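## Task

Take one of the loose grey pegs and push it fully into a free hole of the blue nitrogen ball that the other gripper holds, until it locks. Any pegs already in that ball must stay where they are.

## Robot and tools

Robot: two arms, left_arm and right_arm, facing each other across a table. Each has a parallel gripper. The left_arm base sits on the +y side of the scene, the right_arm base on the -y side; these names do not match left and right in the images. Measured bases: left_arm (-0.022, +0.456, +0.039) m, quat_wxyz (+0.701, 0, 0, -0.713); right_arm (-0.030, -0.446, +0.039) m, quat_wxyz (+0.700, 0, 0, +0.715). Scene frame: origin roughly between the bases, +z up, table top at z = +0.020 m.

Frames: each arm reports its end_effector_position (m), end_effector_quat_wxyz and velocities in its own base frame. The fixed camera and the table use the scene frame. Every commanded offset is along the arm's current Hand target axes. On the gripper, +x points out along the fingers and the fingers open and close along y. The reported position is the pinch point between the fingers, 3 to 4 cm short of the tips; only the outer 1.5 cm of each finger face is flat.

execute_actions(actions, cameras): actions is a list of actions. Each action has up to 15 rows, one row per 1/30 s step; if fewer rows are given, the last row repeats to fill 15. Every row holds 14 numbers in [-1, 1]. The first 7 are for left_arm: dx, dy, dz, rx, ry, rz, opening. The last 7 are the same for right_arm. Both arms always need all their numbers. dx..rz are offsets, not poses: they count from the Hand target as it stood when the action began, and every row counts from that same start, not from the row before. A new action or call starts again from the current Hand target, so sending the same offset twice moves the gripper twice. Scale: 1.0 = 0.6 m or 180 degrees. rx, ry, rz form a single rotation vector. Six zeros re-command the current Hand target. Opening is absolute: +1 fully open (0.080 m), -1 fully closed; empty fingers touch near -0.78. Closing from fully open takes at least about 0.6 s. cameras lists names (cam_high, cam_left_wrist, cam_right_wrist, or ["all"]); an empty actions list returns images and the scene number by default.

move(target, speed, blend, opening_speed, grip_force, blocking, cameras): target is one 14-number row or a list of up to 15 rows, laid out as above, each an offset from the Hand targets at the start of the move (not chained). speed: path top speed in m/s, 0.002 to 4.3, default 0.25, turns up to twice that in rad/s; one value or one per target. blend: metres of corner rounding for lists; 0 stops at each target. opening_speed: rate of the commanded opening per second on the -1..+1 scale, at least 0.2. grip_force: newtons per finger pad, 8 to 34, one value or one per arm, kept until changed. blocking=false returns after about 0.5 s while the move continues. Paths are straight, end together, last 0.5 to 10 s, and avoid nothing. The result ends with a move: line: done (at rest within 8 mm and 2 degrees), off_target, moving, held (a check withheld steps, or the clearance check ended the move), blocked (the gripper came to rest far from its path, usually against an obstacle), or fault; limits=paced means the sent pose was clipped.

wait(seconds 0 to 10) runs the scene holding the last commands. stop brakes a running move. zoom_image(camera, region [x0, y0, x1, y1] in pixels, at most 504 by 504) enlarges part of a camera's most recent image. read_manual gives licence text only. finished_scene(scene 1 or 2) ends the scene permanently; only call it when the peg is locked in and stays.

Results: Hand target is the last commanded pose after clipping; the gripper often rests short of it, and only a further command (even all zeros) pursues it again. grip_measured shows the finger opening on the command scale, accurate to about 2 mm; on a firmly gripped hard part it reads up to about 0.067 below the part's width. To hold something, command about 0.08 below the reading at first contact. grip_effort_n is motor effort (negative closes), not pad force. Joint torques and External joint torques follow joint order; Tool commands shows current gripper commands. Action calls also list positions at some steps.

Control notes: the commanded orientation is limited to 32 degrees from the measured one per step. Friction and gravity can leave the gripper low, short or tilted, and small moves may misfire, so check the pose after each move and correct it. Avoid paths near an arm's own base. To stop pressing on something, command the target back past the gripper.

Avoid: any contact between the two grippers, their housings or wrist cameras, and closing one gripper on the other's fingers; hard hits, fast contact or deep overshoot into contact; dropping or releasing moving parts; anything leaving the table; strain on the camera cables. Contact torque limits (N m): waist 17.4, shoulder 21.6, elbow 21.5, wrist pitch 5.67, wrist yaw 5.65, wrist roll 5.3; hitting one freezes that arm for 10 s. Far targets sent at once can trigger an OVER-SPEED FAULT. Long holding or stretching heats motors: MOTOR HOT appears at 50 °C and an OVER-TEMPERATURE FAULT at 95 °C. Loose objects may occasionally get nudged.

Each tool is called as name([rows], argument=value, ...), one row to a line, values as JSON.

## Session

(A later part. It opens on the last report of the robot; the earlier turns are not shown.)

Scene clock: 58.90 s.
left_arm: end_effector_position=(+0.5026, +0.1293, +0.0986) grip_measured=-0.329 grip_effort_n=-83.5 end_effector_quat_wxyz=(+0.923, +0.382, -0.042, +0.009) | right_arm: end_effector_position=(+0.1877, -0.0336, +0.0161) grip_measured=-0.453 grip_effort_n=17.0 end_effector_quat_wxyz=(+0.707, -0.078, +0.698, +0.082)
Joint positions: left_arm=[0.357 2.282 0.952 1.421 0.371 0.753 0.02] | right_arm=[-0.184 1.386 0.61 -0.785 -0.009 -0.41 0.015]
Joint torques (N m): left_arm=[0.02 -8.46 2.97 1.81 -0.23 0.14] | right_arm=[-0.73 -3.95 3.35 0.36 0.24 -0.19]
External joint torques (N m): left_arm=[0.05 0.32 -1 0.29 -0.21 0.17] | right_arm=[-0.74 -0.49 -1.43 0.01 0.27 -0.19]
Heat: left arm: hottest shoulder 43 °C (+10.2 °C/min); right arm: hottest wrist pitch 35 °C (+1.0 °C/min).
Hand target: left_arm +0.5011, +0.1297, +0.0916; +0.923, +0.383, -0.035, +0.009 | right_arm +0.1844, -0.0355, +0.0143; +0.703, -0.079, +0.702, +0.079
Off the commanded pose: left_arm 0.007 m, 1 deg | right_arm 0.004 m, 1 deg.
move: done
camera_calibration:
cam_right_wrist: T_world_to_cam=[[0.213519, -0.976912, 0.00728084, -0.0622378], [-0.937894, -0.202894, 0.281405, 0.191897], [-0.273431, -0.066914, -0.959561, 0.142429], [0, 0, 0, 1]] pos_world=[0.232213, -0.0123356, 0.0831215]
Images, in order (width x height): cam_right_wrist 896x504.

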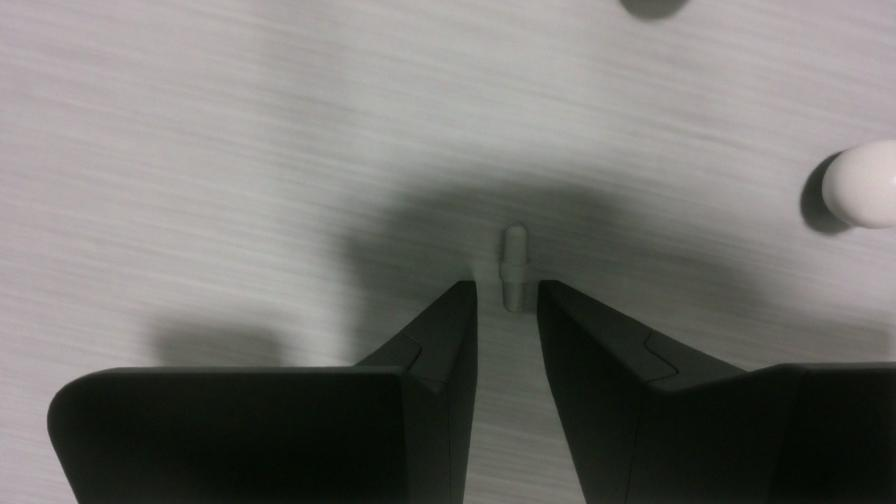

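move(target=[0,0,0,0,0,0,-0.465, -0.0003,-0.0025,0.0,0,0,0,-0.8], speed=0.02, opening_speed=0.4, cameras=["cam_right_wrist"])

zoom_image(camera="cam_right_wrist", region=[430, 200, 590, 360])

Scene clock: 60.77 s.
left_arm: end_effector_position=(+0.5026, +0.1293, +0.0986) grip_measured=-0.329 grip_effort_n=-83.5 end_effector_quat_wxyz=(+0.923, +0.382, -0.042, +0.009) | right_arm: end_effector_position=(+0.1872, -0.0349, +0.0161) grip_measured=-0.733 grip_effort_n=-83.5 end_effector_quat_wxyz=(+0.707, -0.077, +0.698, +0.082)
Joint positions: left_arm=[0.357 2.282 0.952 1.421 0.371 0.753 0.02] | right_arm=[-0.192 1.386 0.61 -0.786 -0.011 -0.418 0.002]
Joint torques (N m): left_arm=[0.03 -8.47 2.96 1.81 -0.22 0.14] | right_arm=[-0.57 -3.66 3.62 0.44 0.31 -0.15]
External joint torques (N m): left_arm=[-0.01 0.3 -0.98 0.3 -0.2 0.17] | right_arm=[-0.57 -0.16 -1.18 0.1 0.33 -0.15]
Heat: left arm: hottest shoulder 43 °C (+9.0 °C/min); right arm: hottest wrist pitch 35 °C (+1.0 °C/min).
Hand target: left_arm +0.5011, +0.1297, +0.0916; +0.923, +0.383, -0.035, +0.009 | right_arm +0.1847, -0.0370, +0.0145; +0.703, -0.079, +0.702, +0.079
Off the commanded pose: left_arm 0.007 m, 1 deg | right_arm 0.004 m, 1 deg.
move: done
camera_calibration:
cam_right_wrist: T_world_to_cam=[[0.212851, -0.97707, 0.00530636, -0.0632844], [-0.937714, -0.202746, 0.28211, 0.191028], [-0.274566, -0.0650234, -0.959367, 0.142469], [0, 0, 0, 1]] pos_world=[0.231717, -0.0138395, 0.0831251]
Images, in order (width x height): cam_right_wrist 896x504.

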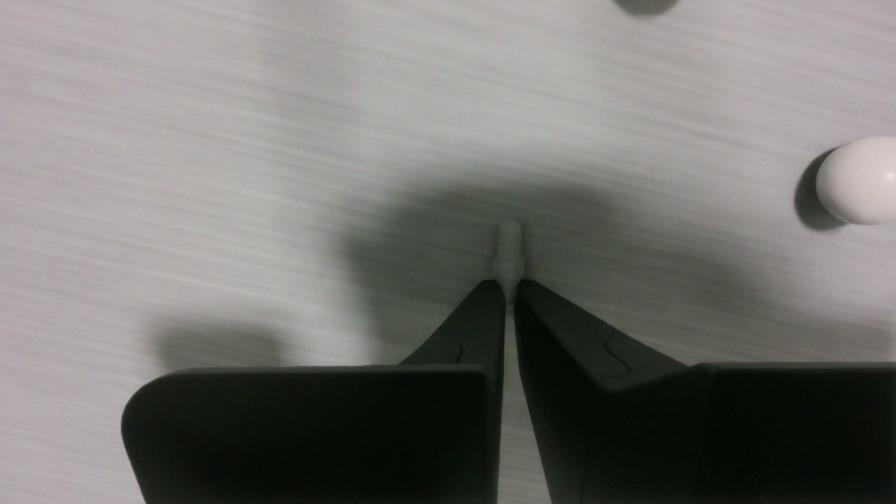

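Scaled by 3.150 from the camera's 896x504 image, which has a finer 1280x720 frame.

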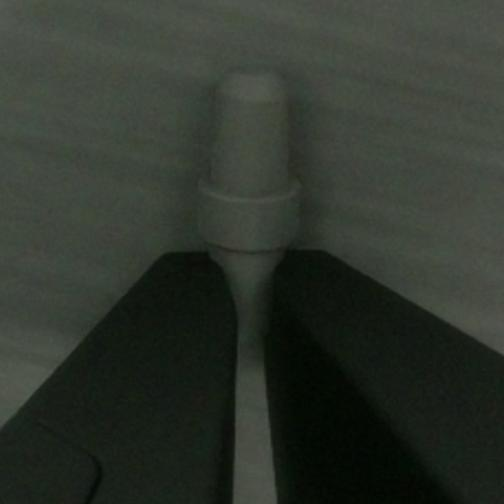

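move([
  [0,0,0,0,0,0,-0.465, -0.15,0,0,0,0,0,-0.8],
  [0,0,0,0,0,0,-0.465, -0.1942,-0.2087,0.1777,0.0733,0,0,-0.8],
], speed=0.2, blend=0.03, cameras=["all"])

zoom_image(camera="cam_right_wrist", region=[400, 130, 620, 350])

zoom_image(camera="cam_left_wrist", region=[400, 170, 620, 390])

zoom_image(camera="cam_high", region=[330, 290, 430, 390])

Scene clock: 67.13 s.
left_arm: end_effector_position=(+0.5026, +0.1293, +0.0986) grip_measured=-0.329 grip_effort_n=-83.5 end_effector_quat_wxyz=(+0.923, +0.382, -0.042, +0.009) | right_arm: end_effector_position=(+0.3137, -0.1335, +0.1316) grip_measured=-0.733 grip_effort_n=-83.5 end_effector_quat_wxyz=(+0.708, +0.000, +0.706, +0.001)
Joint positions: left_arm=[0.357 2.282 0.952 1.421 0.371 0.753 0.02] | right_arm=[-0.403 1.833 1.559 -1.295 -0.002 -0.404 0.002]
Joint torques (N m): left_arm=[0.02 -8.47 2.96 1.8 -0.23 0.14] | right_arm=[-0.22 -6.72 6.31 0.3 0.01 0.21]
External joint torques (N m): left_arm=[0.03 0.36 -1.04 0.27 -0.2 0.17] | right_arm=[-0.25 0.57 0.89 -0.02 0.02 0.21]
Heat: left arm: hottest shoulder 43 °C (+7.1 °C/min); right arm: hottest wrist pitch 35 °C (-1.0 °C/min).
Hand target: left_arm +0.5011, +0.1297, +0.0915; +0.923, +0.383, -0.035, +0.009 | right_arm +0.3164, -0.1353, +0.1312; +0.708, +0.002, +0.707, -0.002
Off the commanded pose: left_arm 0.007 m, 1 deg | right_arm 0.003 m, 0 deg.
move: done
camera_calibration:
cam_left_wrist: T_world_to_cam=[[0.0709734, -0.688579, -0.721679, 0.134919], [-0.33469, 0.665121, -0.66753, 0.168743], [0.939652, 0.288916, -0.183255, -0.415251], [0, 0, 0, 1]] pos_world=[0.437092, 0.100641, 0.133913]
cam_right_wrist: T_world_to_cam=[[-0.00939952, -0.999904, 0.0101531, -0.121094], [-0.95618, 0.0119589, 0.292536, 0.29024], [-0.29263, -0.00695853, -0.9562, 0.294515], [0, 0, 0, 1]] pos_world=[0.362567, -0.122504, 0.197939]

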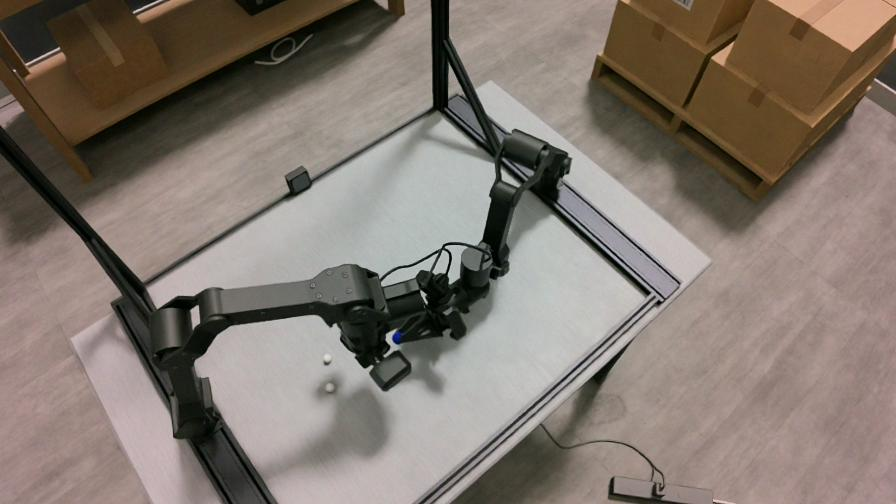

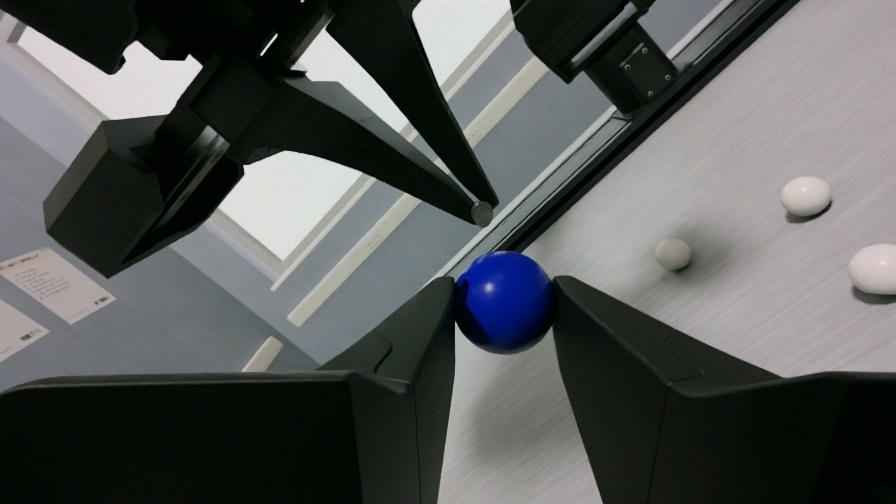

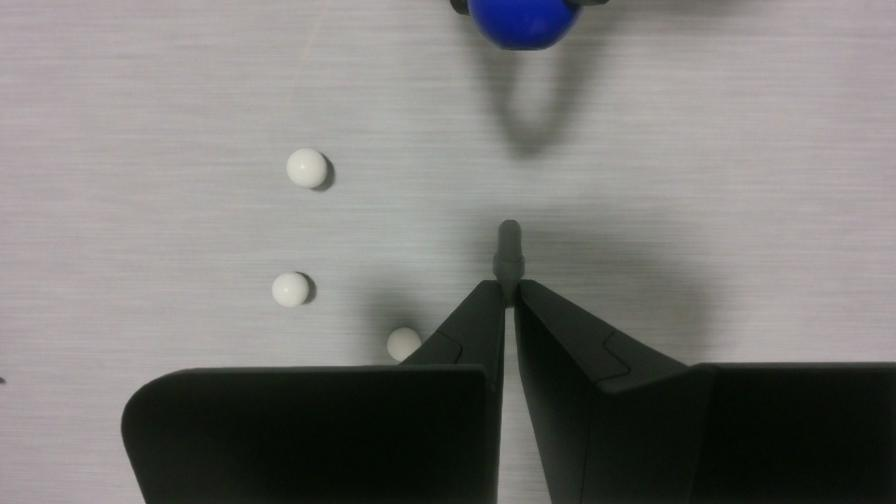

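Scaled by 2.291 from the camera's 896x504 image, which has a finer 1280x720 frame.

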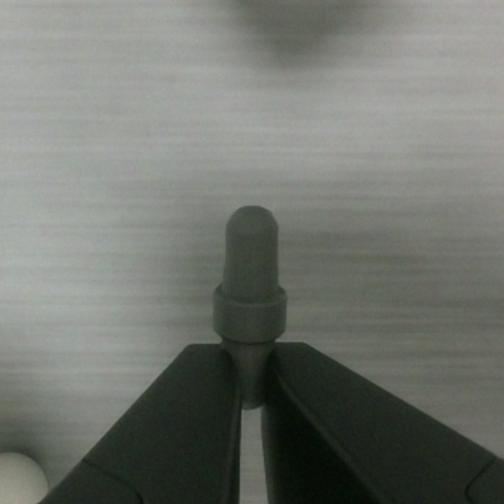

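Scaled by 2.291 from the camera's 896x504 image, which has a finer 1280x720 frame.

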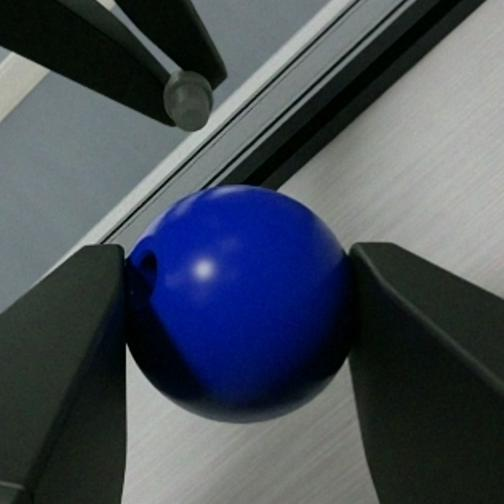

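Scaled by 5.040 from the camera's 896x504 image, which has a finer 1280x720 frame.

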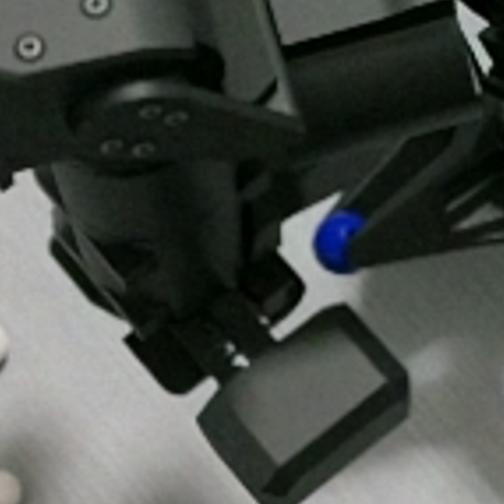

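zoom_image(camera="cam_right_wrist", region=[440, 0, 620, 120])

Scaled by 2.800 from the camera's 896x504 image, which has a finer 1280x720 frame.

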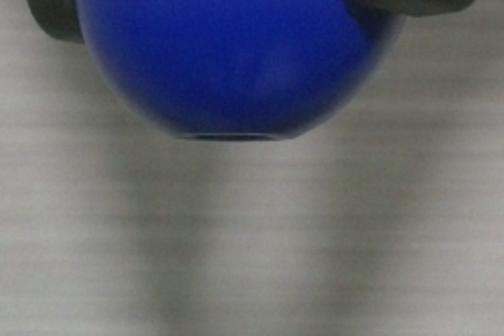

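move(target=[0,0,0,0,0,0,-0.465, 0.0117,-0.005,0.025,0,0,0,-0.8], speed=0.1, cameras=["all"])

zoom_image(camera="cam_right_wrist", region=[440, 60, 600, 320])

zoom_image(camera="cam_left_wrist", region=[430, 200, 580, 350])

zoom_image(camera="cam_high", region=[370, 310, 430, 370])

Scene clock: 80.43 s.
left_arm: end_effector_position=(+0.5026, +0.1293, +0.0986) grip_measured=-0.329 grip_effort_n=-83.5 end_effector_quat_wxyz=(+0.923, +0.382, -0.042, +0.009) | right_arm: end_effector_position=(+0.3277, -0.1375, +0.1249) grip_measured=-0.733 grip_effort_n=-83.5 end_effector_quat_wxyz=(+0.707, +0.001, +0.707, +0.000)
Joint positions: left_arm=[0.357 2.282 0.952 1.421 0.371 0.753 0.02] | right_arm=[-0.398 1.893 1.61 -1.289 -0.002 -0.396 0.002]
Joint torques (N m): left_arm=[0.02 -8.47 2.98 1.79 -0.23 0.14] | right_arm=[0.23 -6.94 6.24 0.5 0.04 0.2]
External joint torques (N m): left_arm=[0.03 0.4 -1.01 0.25 -0.2 0.17] | right_arm=[0.24 0.81 0.8 0.18 0.05 0.2]
Heat: left arm: hottest wrist pitch 44 °C (+7.1 °C/min); right arm: hottest wrist pitch 34 °C (-3.0 °C/min).
Hand target: left_arm +0.5011, +0.1297, +0.0915; +0.923, +0.383, -0.035, +0.009 | right_arm +0.3313, -0.1384, +0.1241; +0.708, +0.002, +0.707, -0.002
Off the commanded pose: left_arm 0.007 m, 1 deg | right_arm 0.004 m, 0 deg.
move: done
camera_calibration:
cam_left_wrist: T_world_to_cam=[[0.0709734, -0.688579, -0.721679, 0.134919], [-0.33469, 0.665121, -0.66753, 0.168743], [0.939652, 0.288916, -0.183255, -0.415251], [0, 0, 0, 1]] pos_world=[0.437092, 0.100641, 0.133913]
cam_right_wrist: T_world_to_cam=[[-0.012849, -0.999874, 0.00928991, -0.123721], [-0.955525, 0.0150156, 0.294529, 0.305502], [-0.294631, -0.00509233, -0.955597, 0.293087], [0, 0, 0, 1]] pos_world=[0.376677, -0.126801, 0.191243]

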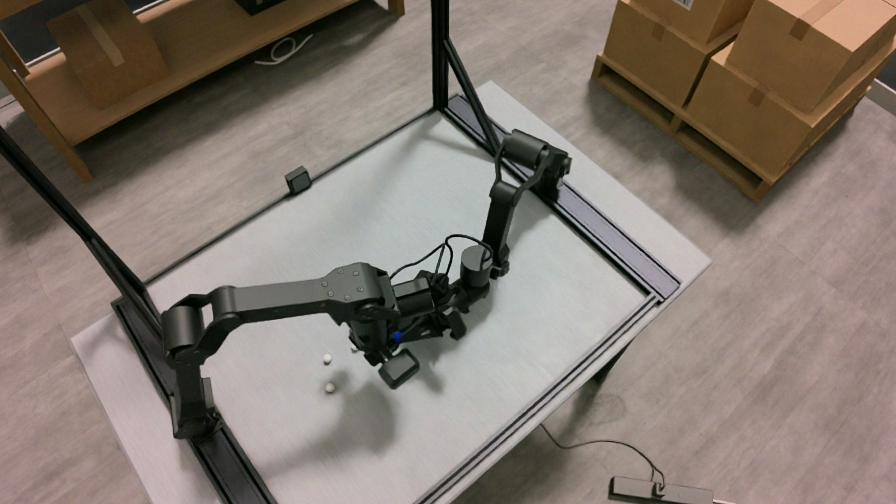

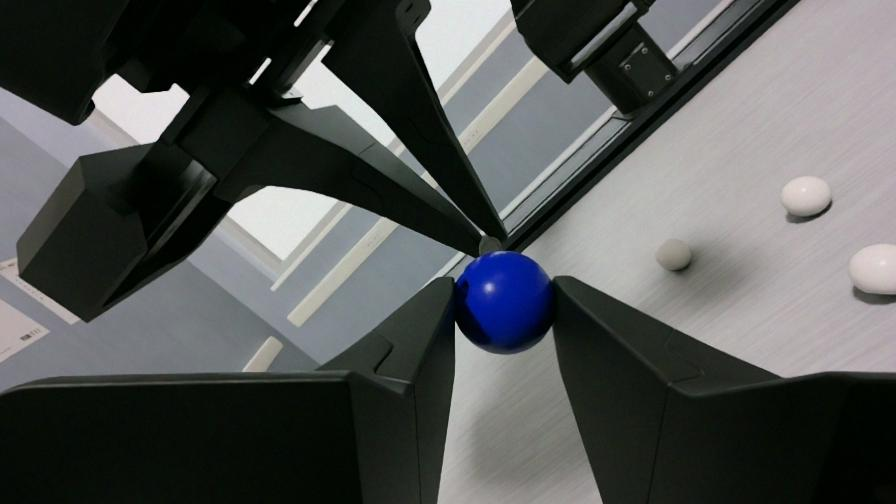

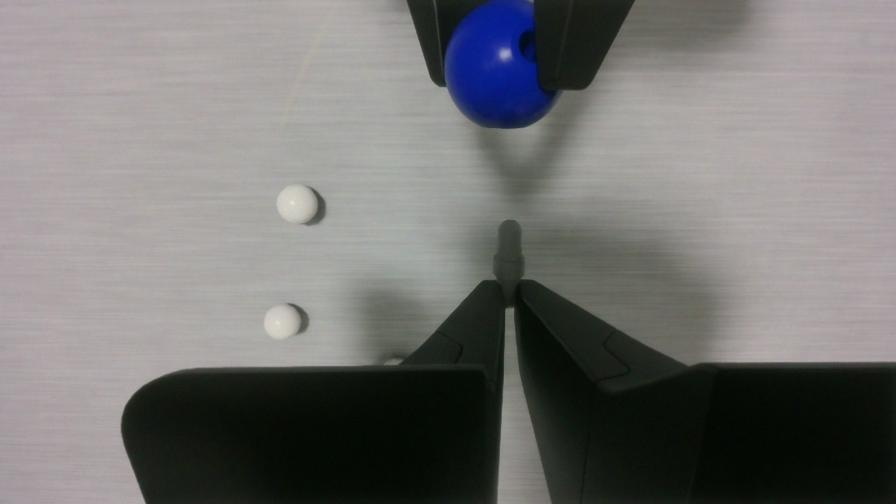

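Scaled by 1.938 from the camera's 896x504 image, which has a finer 1280x720 frame.

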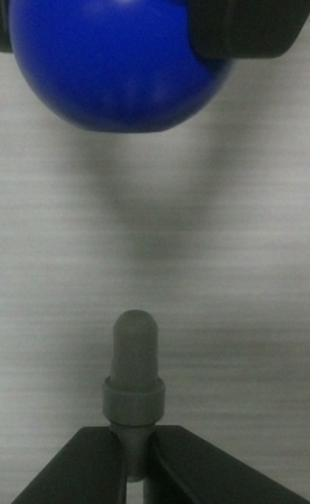

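Scaled by 3.360 from the camera's 896x504 image, which has a finer 1280x720 frame.

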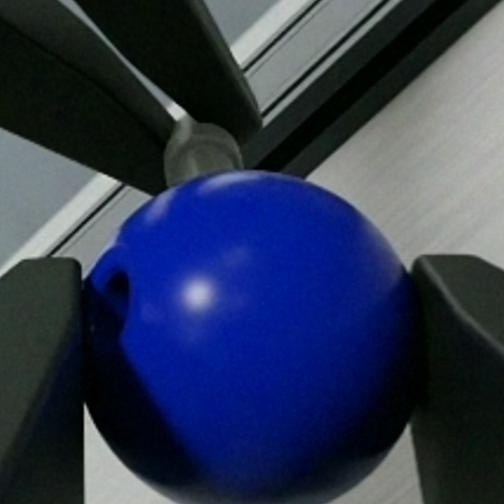

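Scaled by 8.400 from the camera's 896x504 image, which has a finer 1280x720 frame.

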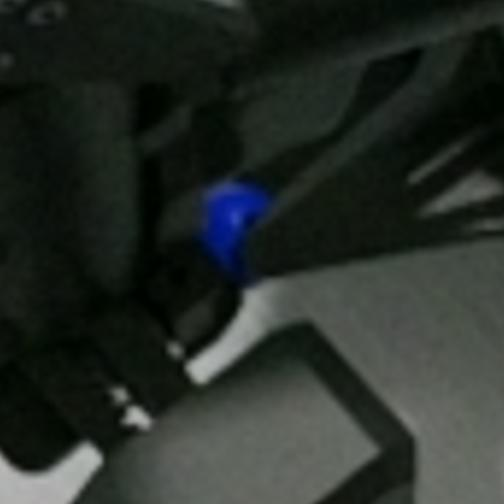

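move(target=[0,0,0,0,0,0,-0.465, 0.0033,0.001,0.0217,0,0,0,-0.8], speed=0.06, cameras=["all"])

zoom_image(camera="cam_right_wrist", region=[420, 100, 600, 320])

zoom_image(camera="cam_left_wrist", region=[430, 200, 580, 350])

zoom_image(camera="cam_high", region=[370, 310, 430, 370])

Scene clock: 83.50 s.
left_arm: end_effector_position=(+0.5026, +0.1293, +0.0986) grip_measured=-0.329 grip_effort_n=-83.5 end_effector_quat_wxyz=(+0.923, +0.383, -0.042, +0.009) | right_arm: end_effector_position=(+0.3414, -0.1372, +0.1232) grip_measured=-0.733 grip_effort_n=-83.5 end_effector_quat_wxyz=(+0.708, +0.001, +0.706, +0.000)
Joint positions: left_arm=[0.357 2.282 0.952 1.421 0.371 0.753 0.02] | right_arm=[-0.383 1.94 1.667 -1.296 -0.002 -0.381 0.002]
Joint torques (N m): left_arm=[0.03 -8.47 2.97 1.79 -0.23 0.14] | right_arm=[0.27 -7.17 6.11 0.31 0.02 0.2]
External joint torques (N m): left_arm=[0.03 0.44 -1.05 0.24 -0.2 0.17] | right_arm=[0.32 0.88 0.68 -0.01 0.03 0.2]
Heat: left arm: hottest wrist pitch 44 °C (+7.1 °C/min); right arm: hottest wrist pitch 34 °C (-3.0 °C/min).
Hand target: left_arm +0.5011, +0.1297, +0.0916; +0.923, +0.383, -0.035, +0.009 | right_arm +0.3444, -0.1378, +0.1221; +0.708, +0.002, +0.707, -0.002
Off the commanded pose: left_arm 0.007 m, 1 deg | right_arm 0.003 m, 0 deg.
move: done
camera_calibration:
cam_left_wrist: T_world_to_cam=[[0.0713166, -0.688491, -0.72173, 0.13484], [-0.334499, 0.665164, -0.667583, 0.168729], [0.939694, 0.289028, -0.182863, -0.415316], [0, 0, 0, 1]] pos_world=[0.437093, 0.100641, 0.134013]
cam_right_wrist: T_world_to_cam=[[-0.0124883, -0.999867, 0.0105029, -0.1235], [-0.95633, 0.0150108, 0.291903, 0.319672], [-0.292022, -0.00639884, -0.95639, 0.294496], [0, 0, 0, 1]] pos_world=[0.390169, -0.126398, 0.189637]

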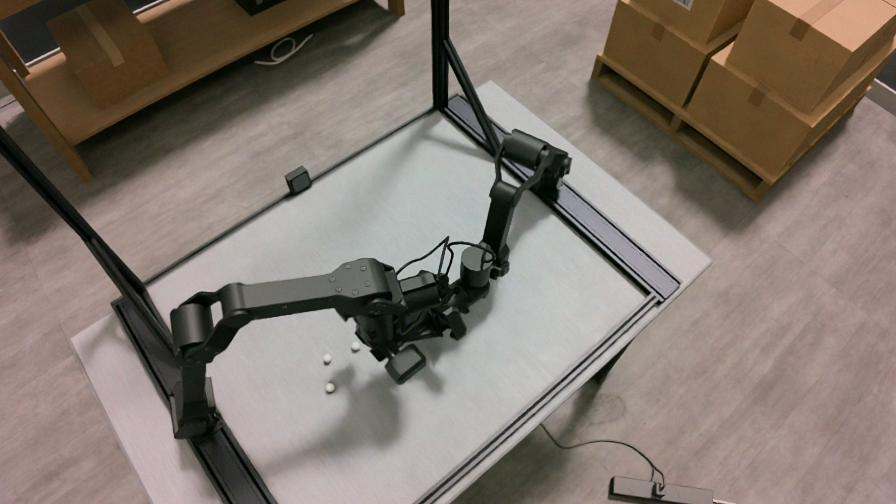

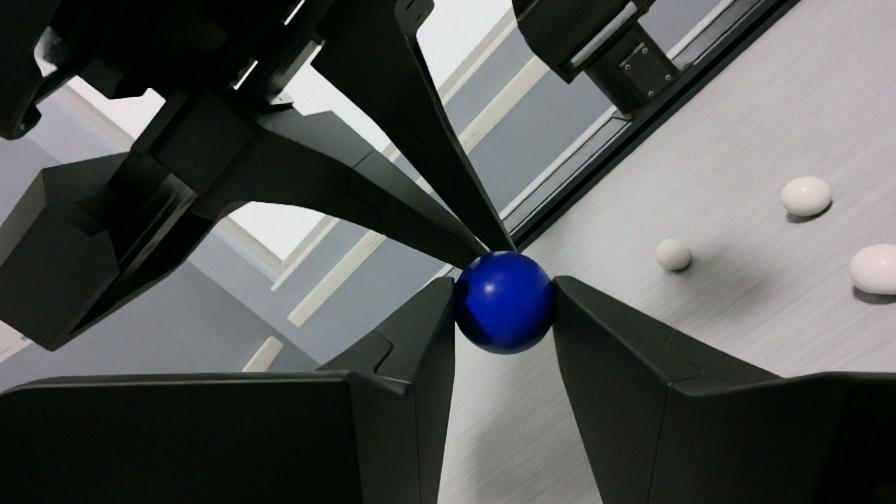

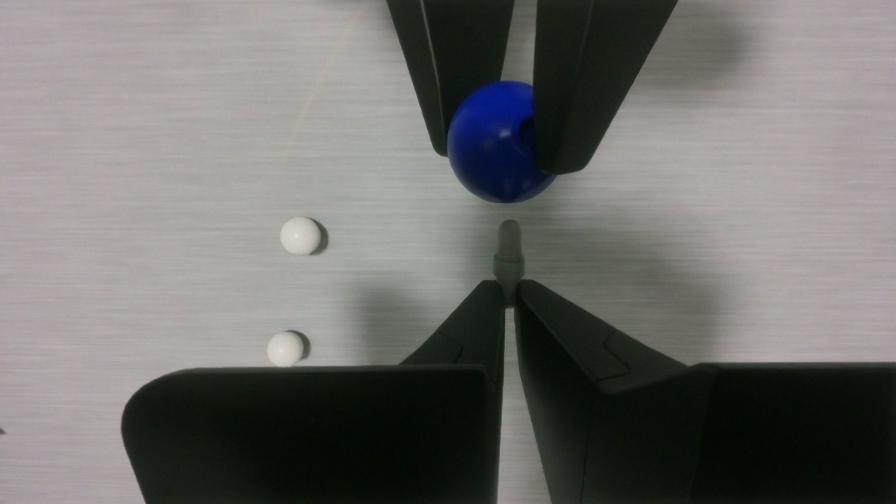

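Scaled by 2.291 from the camera's 896x504 image, which has a finer 1280x720 frame.

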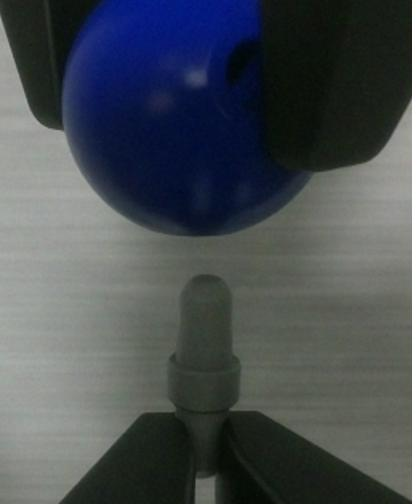

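Scaled by 3.360 from the camera's 896x504 image, which has a finer 1280x720 frame.

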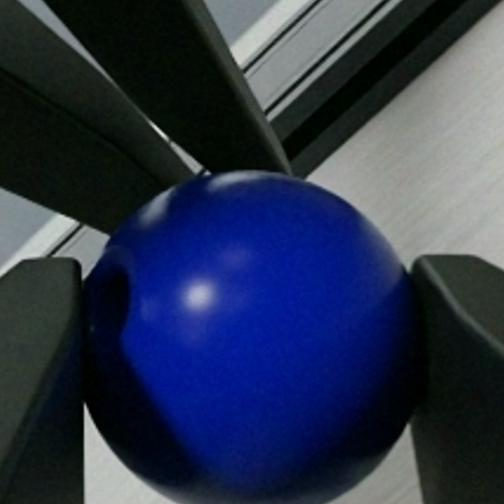

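Scaled by 8.400 from the camera's 896x504 image, which has a finer 1280x720 frame.

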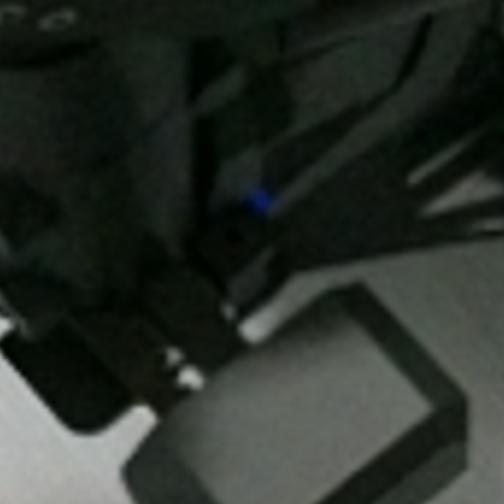

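move(target=[0,0,0,0,0,0,-0.465, -0.005,0.0033,0.0,0,0,0,-0.8], speed=0.06, cameras=["cam_left_wrist","cam_right_wrist"])

zoom_image(camera="cam_right_wrist", region=[420, 100, 600, 320])

zoom_image(camera="cam_left_wrist", region=[450, 200, 550, 300])

Scene clock: 96.00 s.
left_arm: end_effector_position=(+0.5026, +0.1293, +0.0986) grip_measured=-0.329 grip_effort_n=-83.5 end_effector_quat_wxyz=(+0.923, +0.383, -0.042, +0.009) | right_arm: end_effector_position=(+0.3413, -0.1353, +0.1250) grip_measured=-0.733 grip_effort_n=-83.5 end_effector_quat_wxyz=(+0.707, +0.002, +0.707, +0.000)
Joint positions: left_arm=[0.357 2.282 0.952 1.421 0.371 0.753 0.02] | right_arm=[-0.378 1.94 1.674 -1.306 -0.002 -0.376 0.002]
Joint torques (N m): left_arm=[0.02 -8.46 2.97 1.79 -0.23 0.14] | right_arm=[0.17 -7.66 6.26 0.24 0.02 0.19]
External joint torques (N m): left_arm=[0.02 0.43 -1.06 0.25 -0.2 0.17] | right_arm=[0.28 0.38 0.79 -0.11 0.03 0.19]
Heat: left arm: hottest wrist pitch 45 °C (+7.0 °C/min); right arm: hottest shoulder 34 °C (+2.0 °C/min).
Hand target: left_arm +0.5011, +0.1297, +0.0916; +0.923, +0.383, -0.035, +0.009 | right_arm +0.3443, -0.1358, +0.1251; +0.708, +0.002, +0.707, -0.002
Off the commanded pose: left_arm 0.007 m, 1 deg | right_arm 0.003 m, 0 deg.
move: done
camera_calibration:
cam_left_wrist: T_world_to_cam=[[0.0713166, -0.688491, -0.72173, 0.13484], [-0.334499, 0.665164, -0.667583, 0.168729], [0.939694, 0.289028, -0.182863, -0.415316], [0, 0, 0, 1]] pos_world=[0.437093, 0.100641, 0.134013]
cam_right_wrist: T_world_to_cam=[[-0.0127875, -0.999876, 0.00916376, -0.121347], [-0.955395, 0.0149219, 0.294953, 0.318388], [-0.295053, -0.00498328, -0.955468, 0.297385], [0, 0, 0, 1]] pos_world=[0.390379, -0.124601, 0.191344]
Images, in order (width x height): cam_left_wrist 896x504, cam_right_wrist 896x504.

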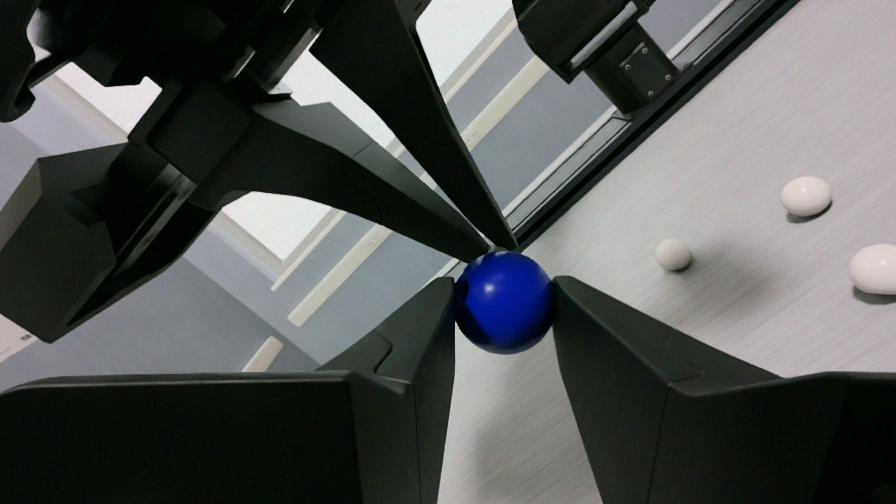

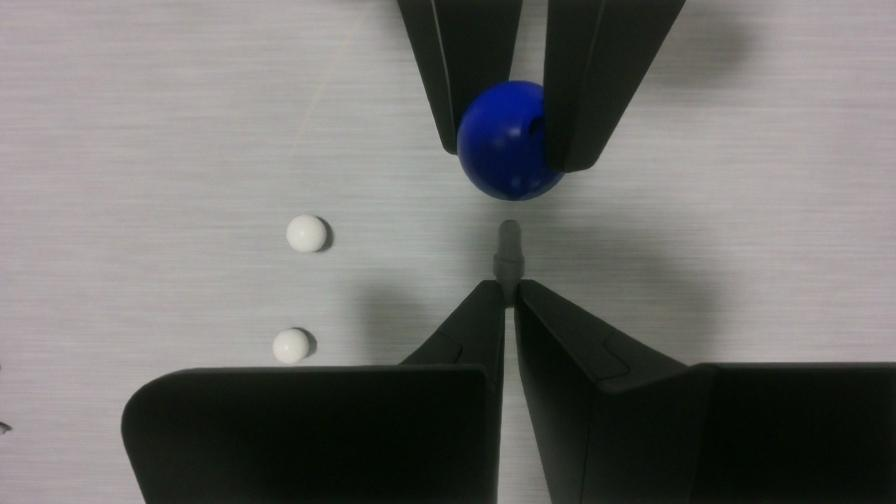

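Scaled by 2.291 from the camera's 896x504 image, which has a finer 1280x720 frame.

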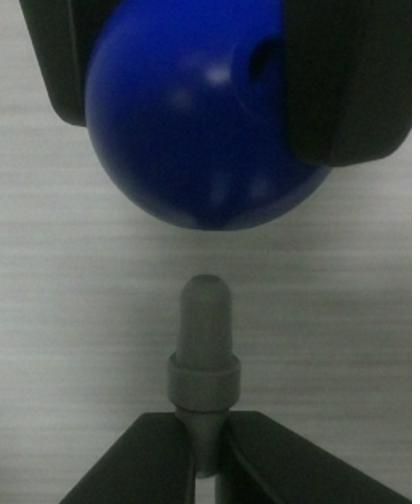

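Scaled by 5.040 from the camera's 896x504 image, which has a finer 1280x720 frame.

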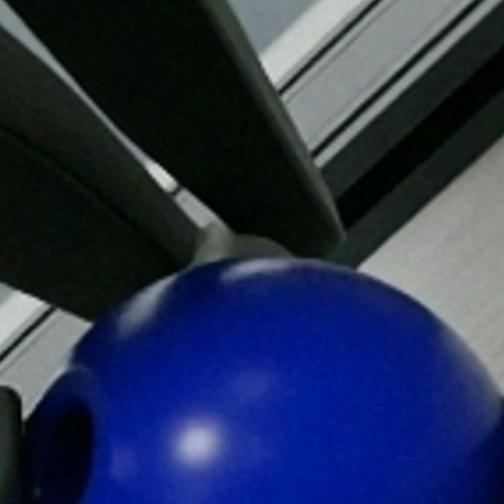

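move(target=[0,0,0,0,0,0,-0.465, 0.0,0.0,0.0083,0,0,0,-0.8], speed=0.04, cameras=["cam_left_wrist","cam_right_wrist"])

zoom_image(camera="cam_right_wrist", region=[420, 100, 600, 320])

zoom_image(camera="cam_left_wrist", region=[450, 200, 550, 300])

Scene clock: 98.00 s.
left_arm: end_effector_position=(+0.5026, +0.1293, +0.0986) grip_measured=-0.329 grip_effort_n=-83.5 end_effector_quat_wxyz=(+0.923, +0.383, -0.042, +0.009) | right_arm: end_effector_position=(+0.3463, -0.1353, +0.1263) grip_measured=-0.733 grip_effort_n=-83.5 end_effector_quat_wxyz=(+0.708, +0.001, +0.706, +0.000)
Joint positions: left_arm=[0.357 2.282 0.952 1.421 0.371 0.753 0.02] | right_arm=[-0.373 1.956 1.701 -1.314 -0.002 -0.371 0.002]
Joint torques (N m): left_arm=[0 -8.46 2.97 1.78 -0.22 0.14] | right_arm=[0.2 -7.36 6.13 0.27 0.03 0.22]
External joint torques (N m): left_arm=[-0.01 0.44 -1.03 0.23 -0.2 0.17] | right_arm=[0.26 0.8 0.71 -0.04 0.04 0.22]
Heat: left arm: hottest wrist pitch 45 °C (+7.0 °C/min); right arm: hottest shoulder 35 °C (+3.0 °C/min).
Hand target: left_arm +0.5011, +0.1297, +0.0916; +0.923, +0.383, -0.035, +0.009 | right_arm +0.3493, -0.1358, +0.1251; +0.708, +0.002, +0.707, -0.002
Off the commanded pose: left_arm 0.007 m, 1 deg | right_arm 0.003 m, 0 deg.
move: done
camera_calibration:
cam_left_wrist: T_world_to_cam=[[0.0713166, -0.688491, -0.72173, 0.13484], [-0.334499, 0.665164, -0.667583, 0.168729], [0.939694, 0.289028, -0.182863, -0.415316], [0, 0, 0, 1]] pos_world=[0.437093, 0.100641, 0.134013]
cam_right_wrist: T_world_to_cam=[[-0.0129022, -0.999861, 0.0105498, -0.121514], [-0.956439, 0.0154178, 0.291524, 0.323688], [-0.291646, -0.00632889, -0.956505, 0.298814], [0, 0, 0, 1]] pos_world=[0.395168, -0.124597, 0.192736]
Images, in order (width x height): cam_left_wrist 896x504, cam_right_wrist 896x504.

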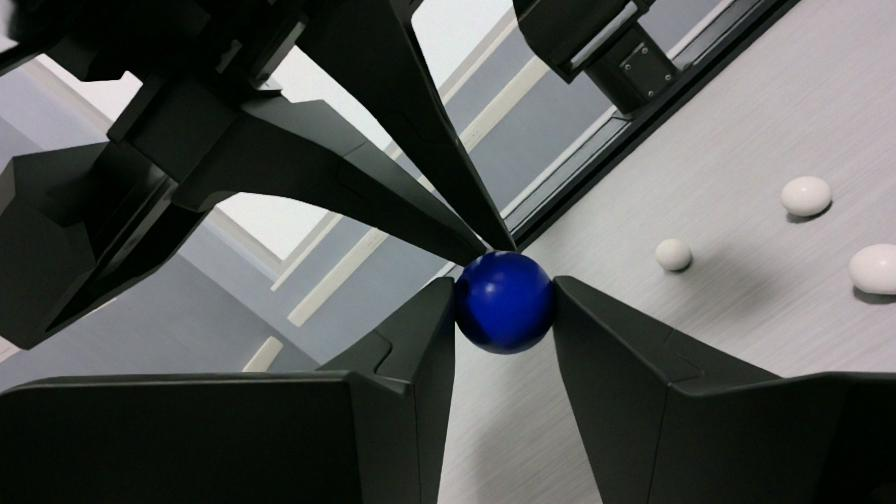

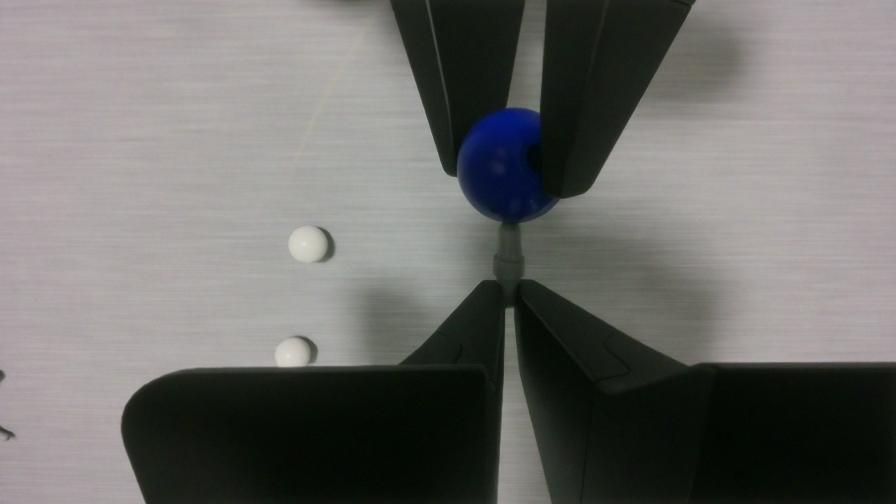

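Scaled by 2.291 from the camera's 896x504 image, which has a finer 1280x720 frame.

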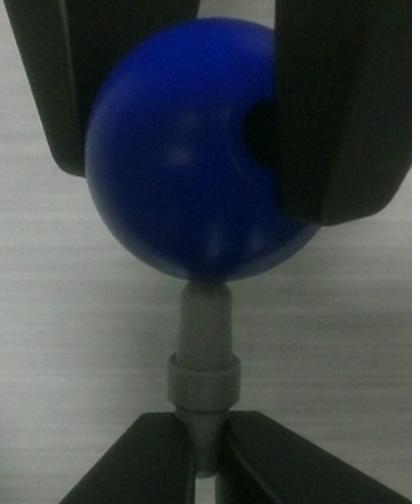

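Scaled by 5.040 from the camera's 896x504 image, which has a finer 1280x720 frame.

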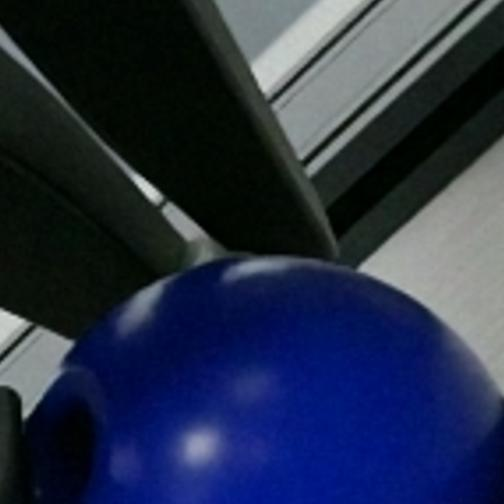

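zoom_image(camera="cam_left_wrist", region=[475, 235, 525, 265])

zoom_image(camera="cam_right_wrist", region=[450, 90, 590, 300])

Scaled by 10.080 from the camera's 896x504 image, which has a finer 1280x720 frame.

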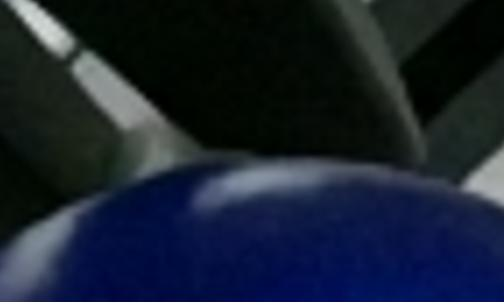

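Scaled by 2.400 from the camera's 896x504 image, which has a finer 1280x720 frame.

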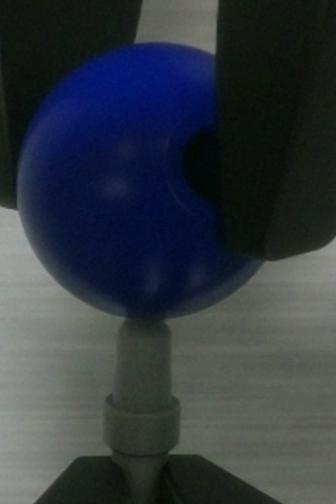

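move(target=[0,0,0,0,0,0,-0.465, 0.0,0.0,0.005,0,0,0,-0.8], speed=0.02, cameras=["cam_left_wrist","cam_right_wrist"])

zoom_image(camera="cam_right_wrist", region=[420, 90, 600, 310])

zoom_image(camera="cam_left_wrist", region=[450, 220, 550, 320])

Scene clock: 104.53 s.
left_arm: end_effector_position=(+0.5026, +0.1293, +0.0986) grip_measured=-0.329 grip_effort_n=-83.5 end_effector_quat_wxyz=(+0.923, +0.383, -0.042, +0.009) | right_arm: end_effector_position=(+0.3493, -0.1354, +0.1264) grip_measured=-0.733 grip_effort_n=-83.5 end_effector_quat_wxyz=(+0.708, +0.001, +0.706, -0.001)
Joint positions: left_arm=[0.357 2.282 0.952 1.421 0.371 0.753 0.02] | right_arm=[-0.371 1.967 1.717 -1.319 -0.002 -0.368 0.002]
Joint torques (N m): left_arm=[0.02 -8.47 2.98 1.79 -0.22 0.14] | right_arm=[0.08 -7.38 6.18 0.24 0.01 0.19]
External joint torques (N m): left_arm=[0.02 0.31 -1 0.27 -0.2 0.17] | right_arm=[0.08 0.88 0.73 -0.08 0.02 0.19]
Heat: left arm: hottest wrist pitch 45 °C (+5.0 °C/min); right arm: hottest shoulder 35 °C (+4.0 °C/min).
Hand target: left_arm +0.5011, +0.1297, +0.0916; +0.923, +0.383, -0.035, +0.009 | right_arm +0.3523, -0.1359, +0.1252; +0.708, +0.002, +0.707, -0.002
Off the commanded pose: left_arm 0.007 m, 1 deg | right_arm 0.003 m, 0 deg.
move: done
camera_calibration:
cam_left_wrist: T_world_to_cam=[[0.0713166, -0.688491, -0.72173, 0.13484], [-0.334499, 0.665164, -0.667583, 0.168729], [0.939694, 0.289028, -0.182863, -0.415316], [0, 0, 0, 1]] pos_world=[0.437093, 0.100641, 0.134013]
cam_right_wrist: T_world_to_cam=[[-0.01322, -0.999857, 0.0105676, -0.121454], [-0.956431, 0.0157271, 0.291534, 0.326468], [-0.291659, -0.00625309, -0.956502, 0.299769], [0, 0, 0, 1]] pos_world=[0.398069, -0.124696, 0.192836]
Images, in order (width x height): cam_left_wrist 896x504, cam_right_wrist 896x504.

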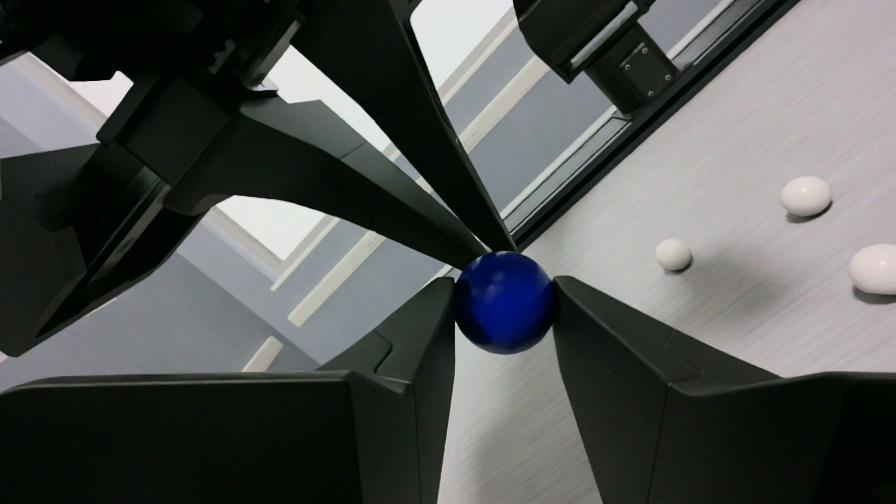

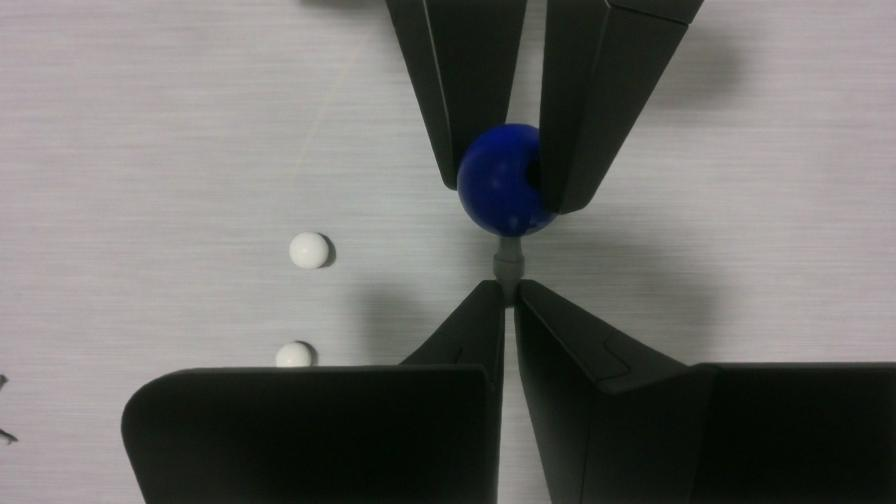

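Scaled by 2.291 from the camera's 896x504 image, which has a finer 1280x720 frame.

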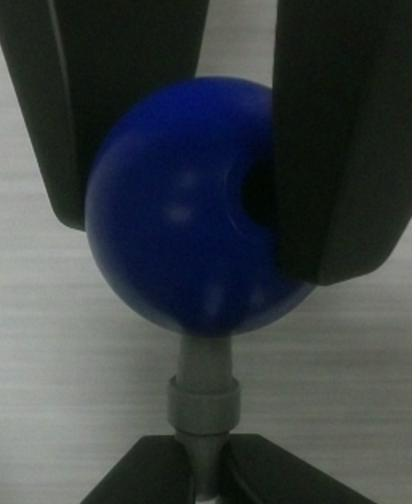

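Scaled by 5.040 from the camera's 896x504 image, which has a finer 1280x720 frame.

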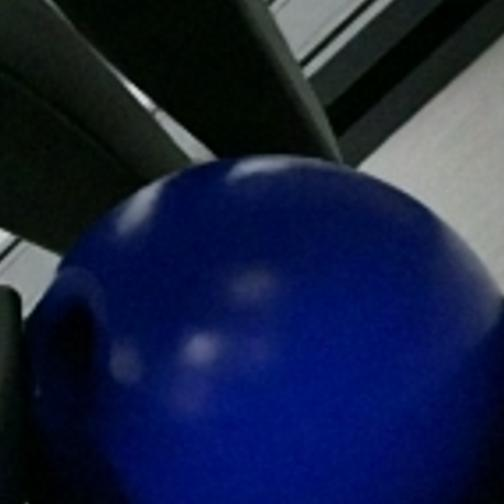

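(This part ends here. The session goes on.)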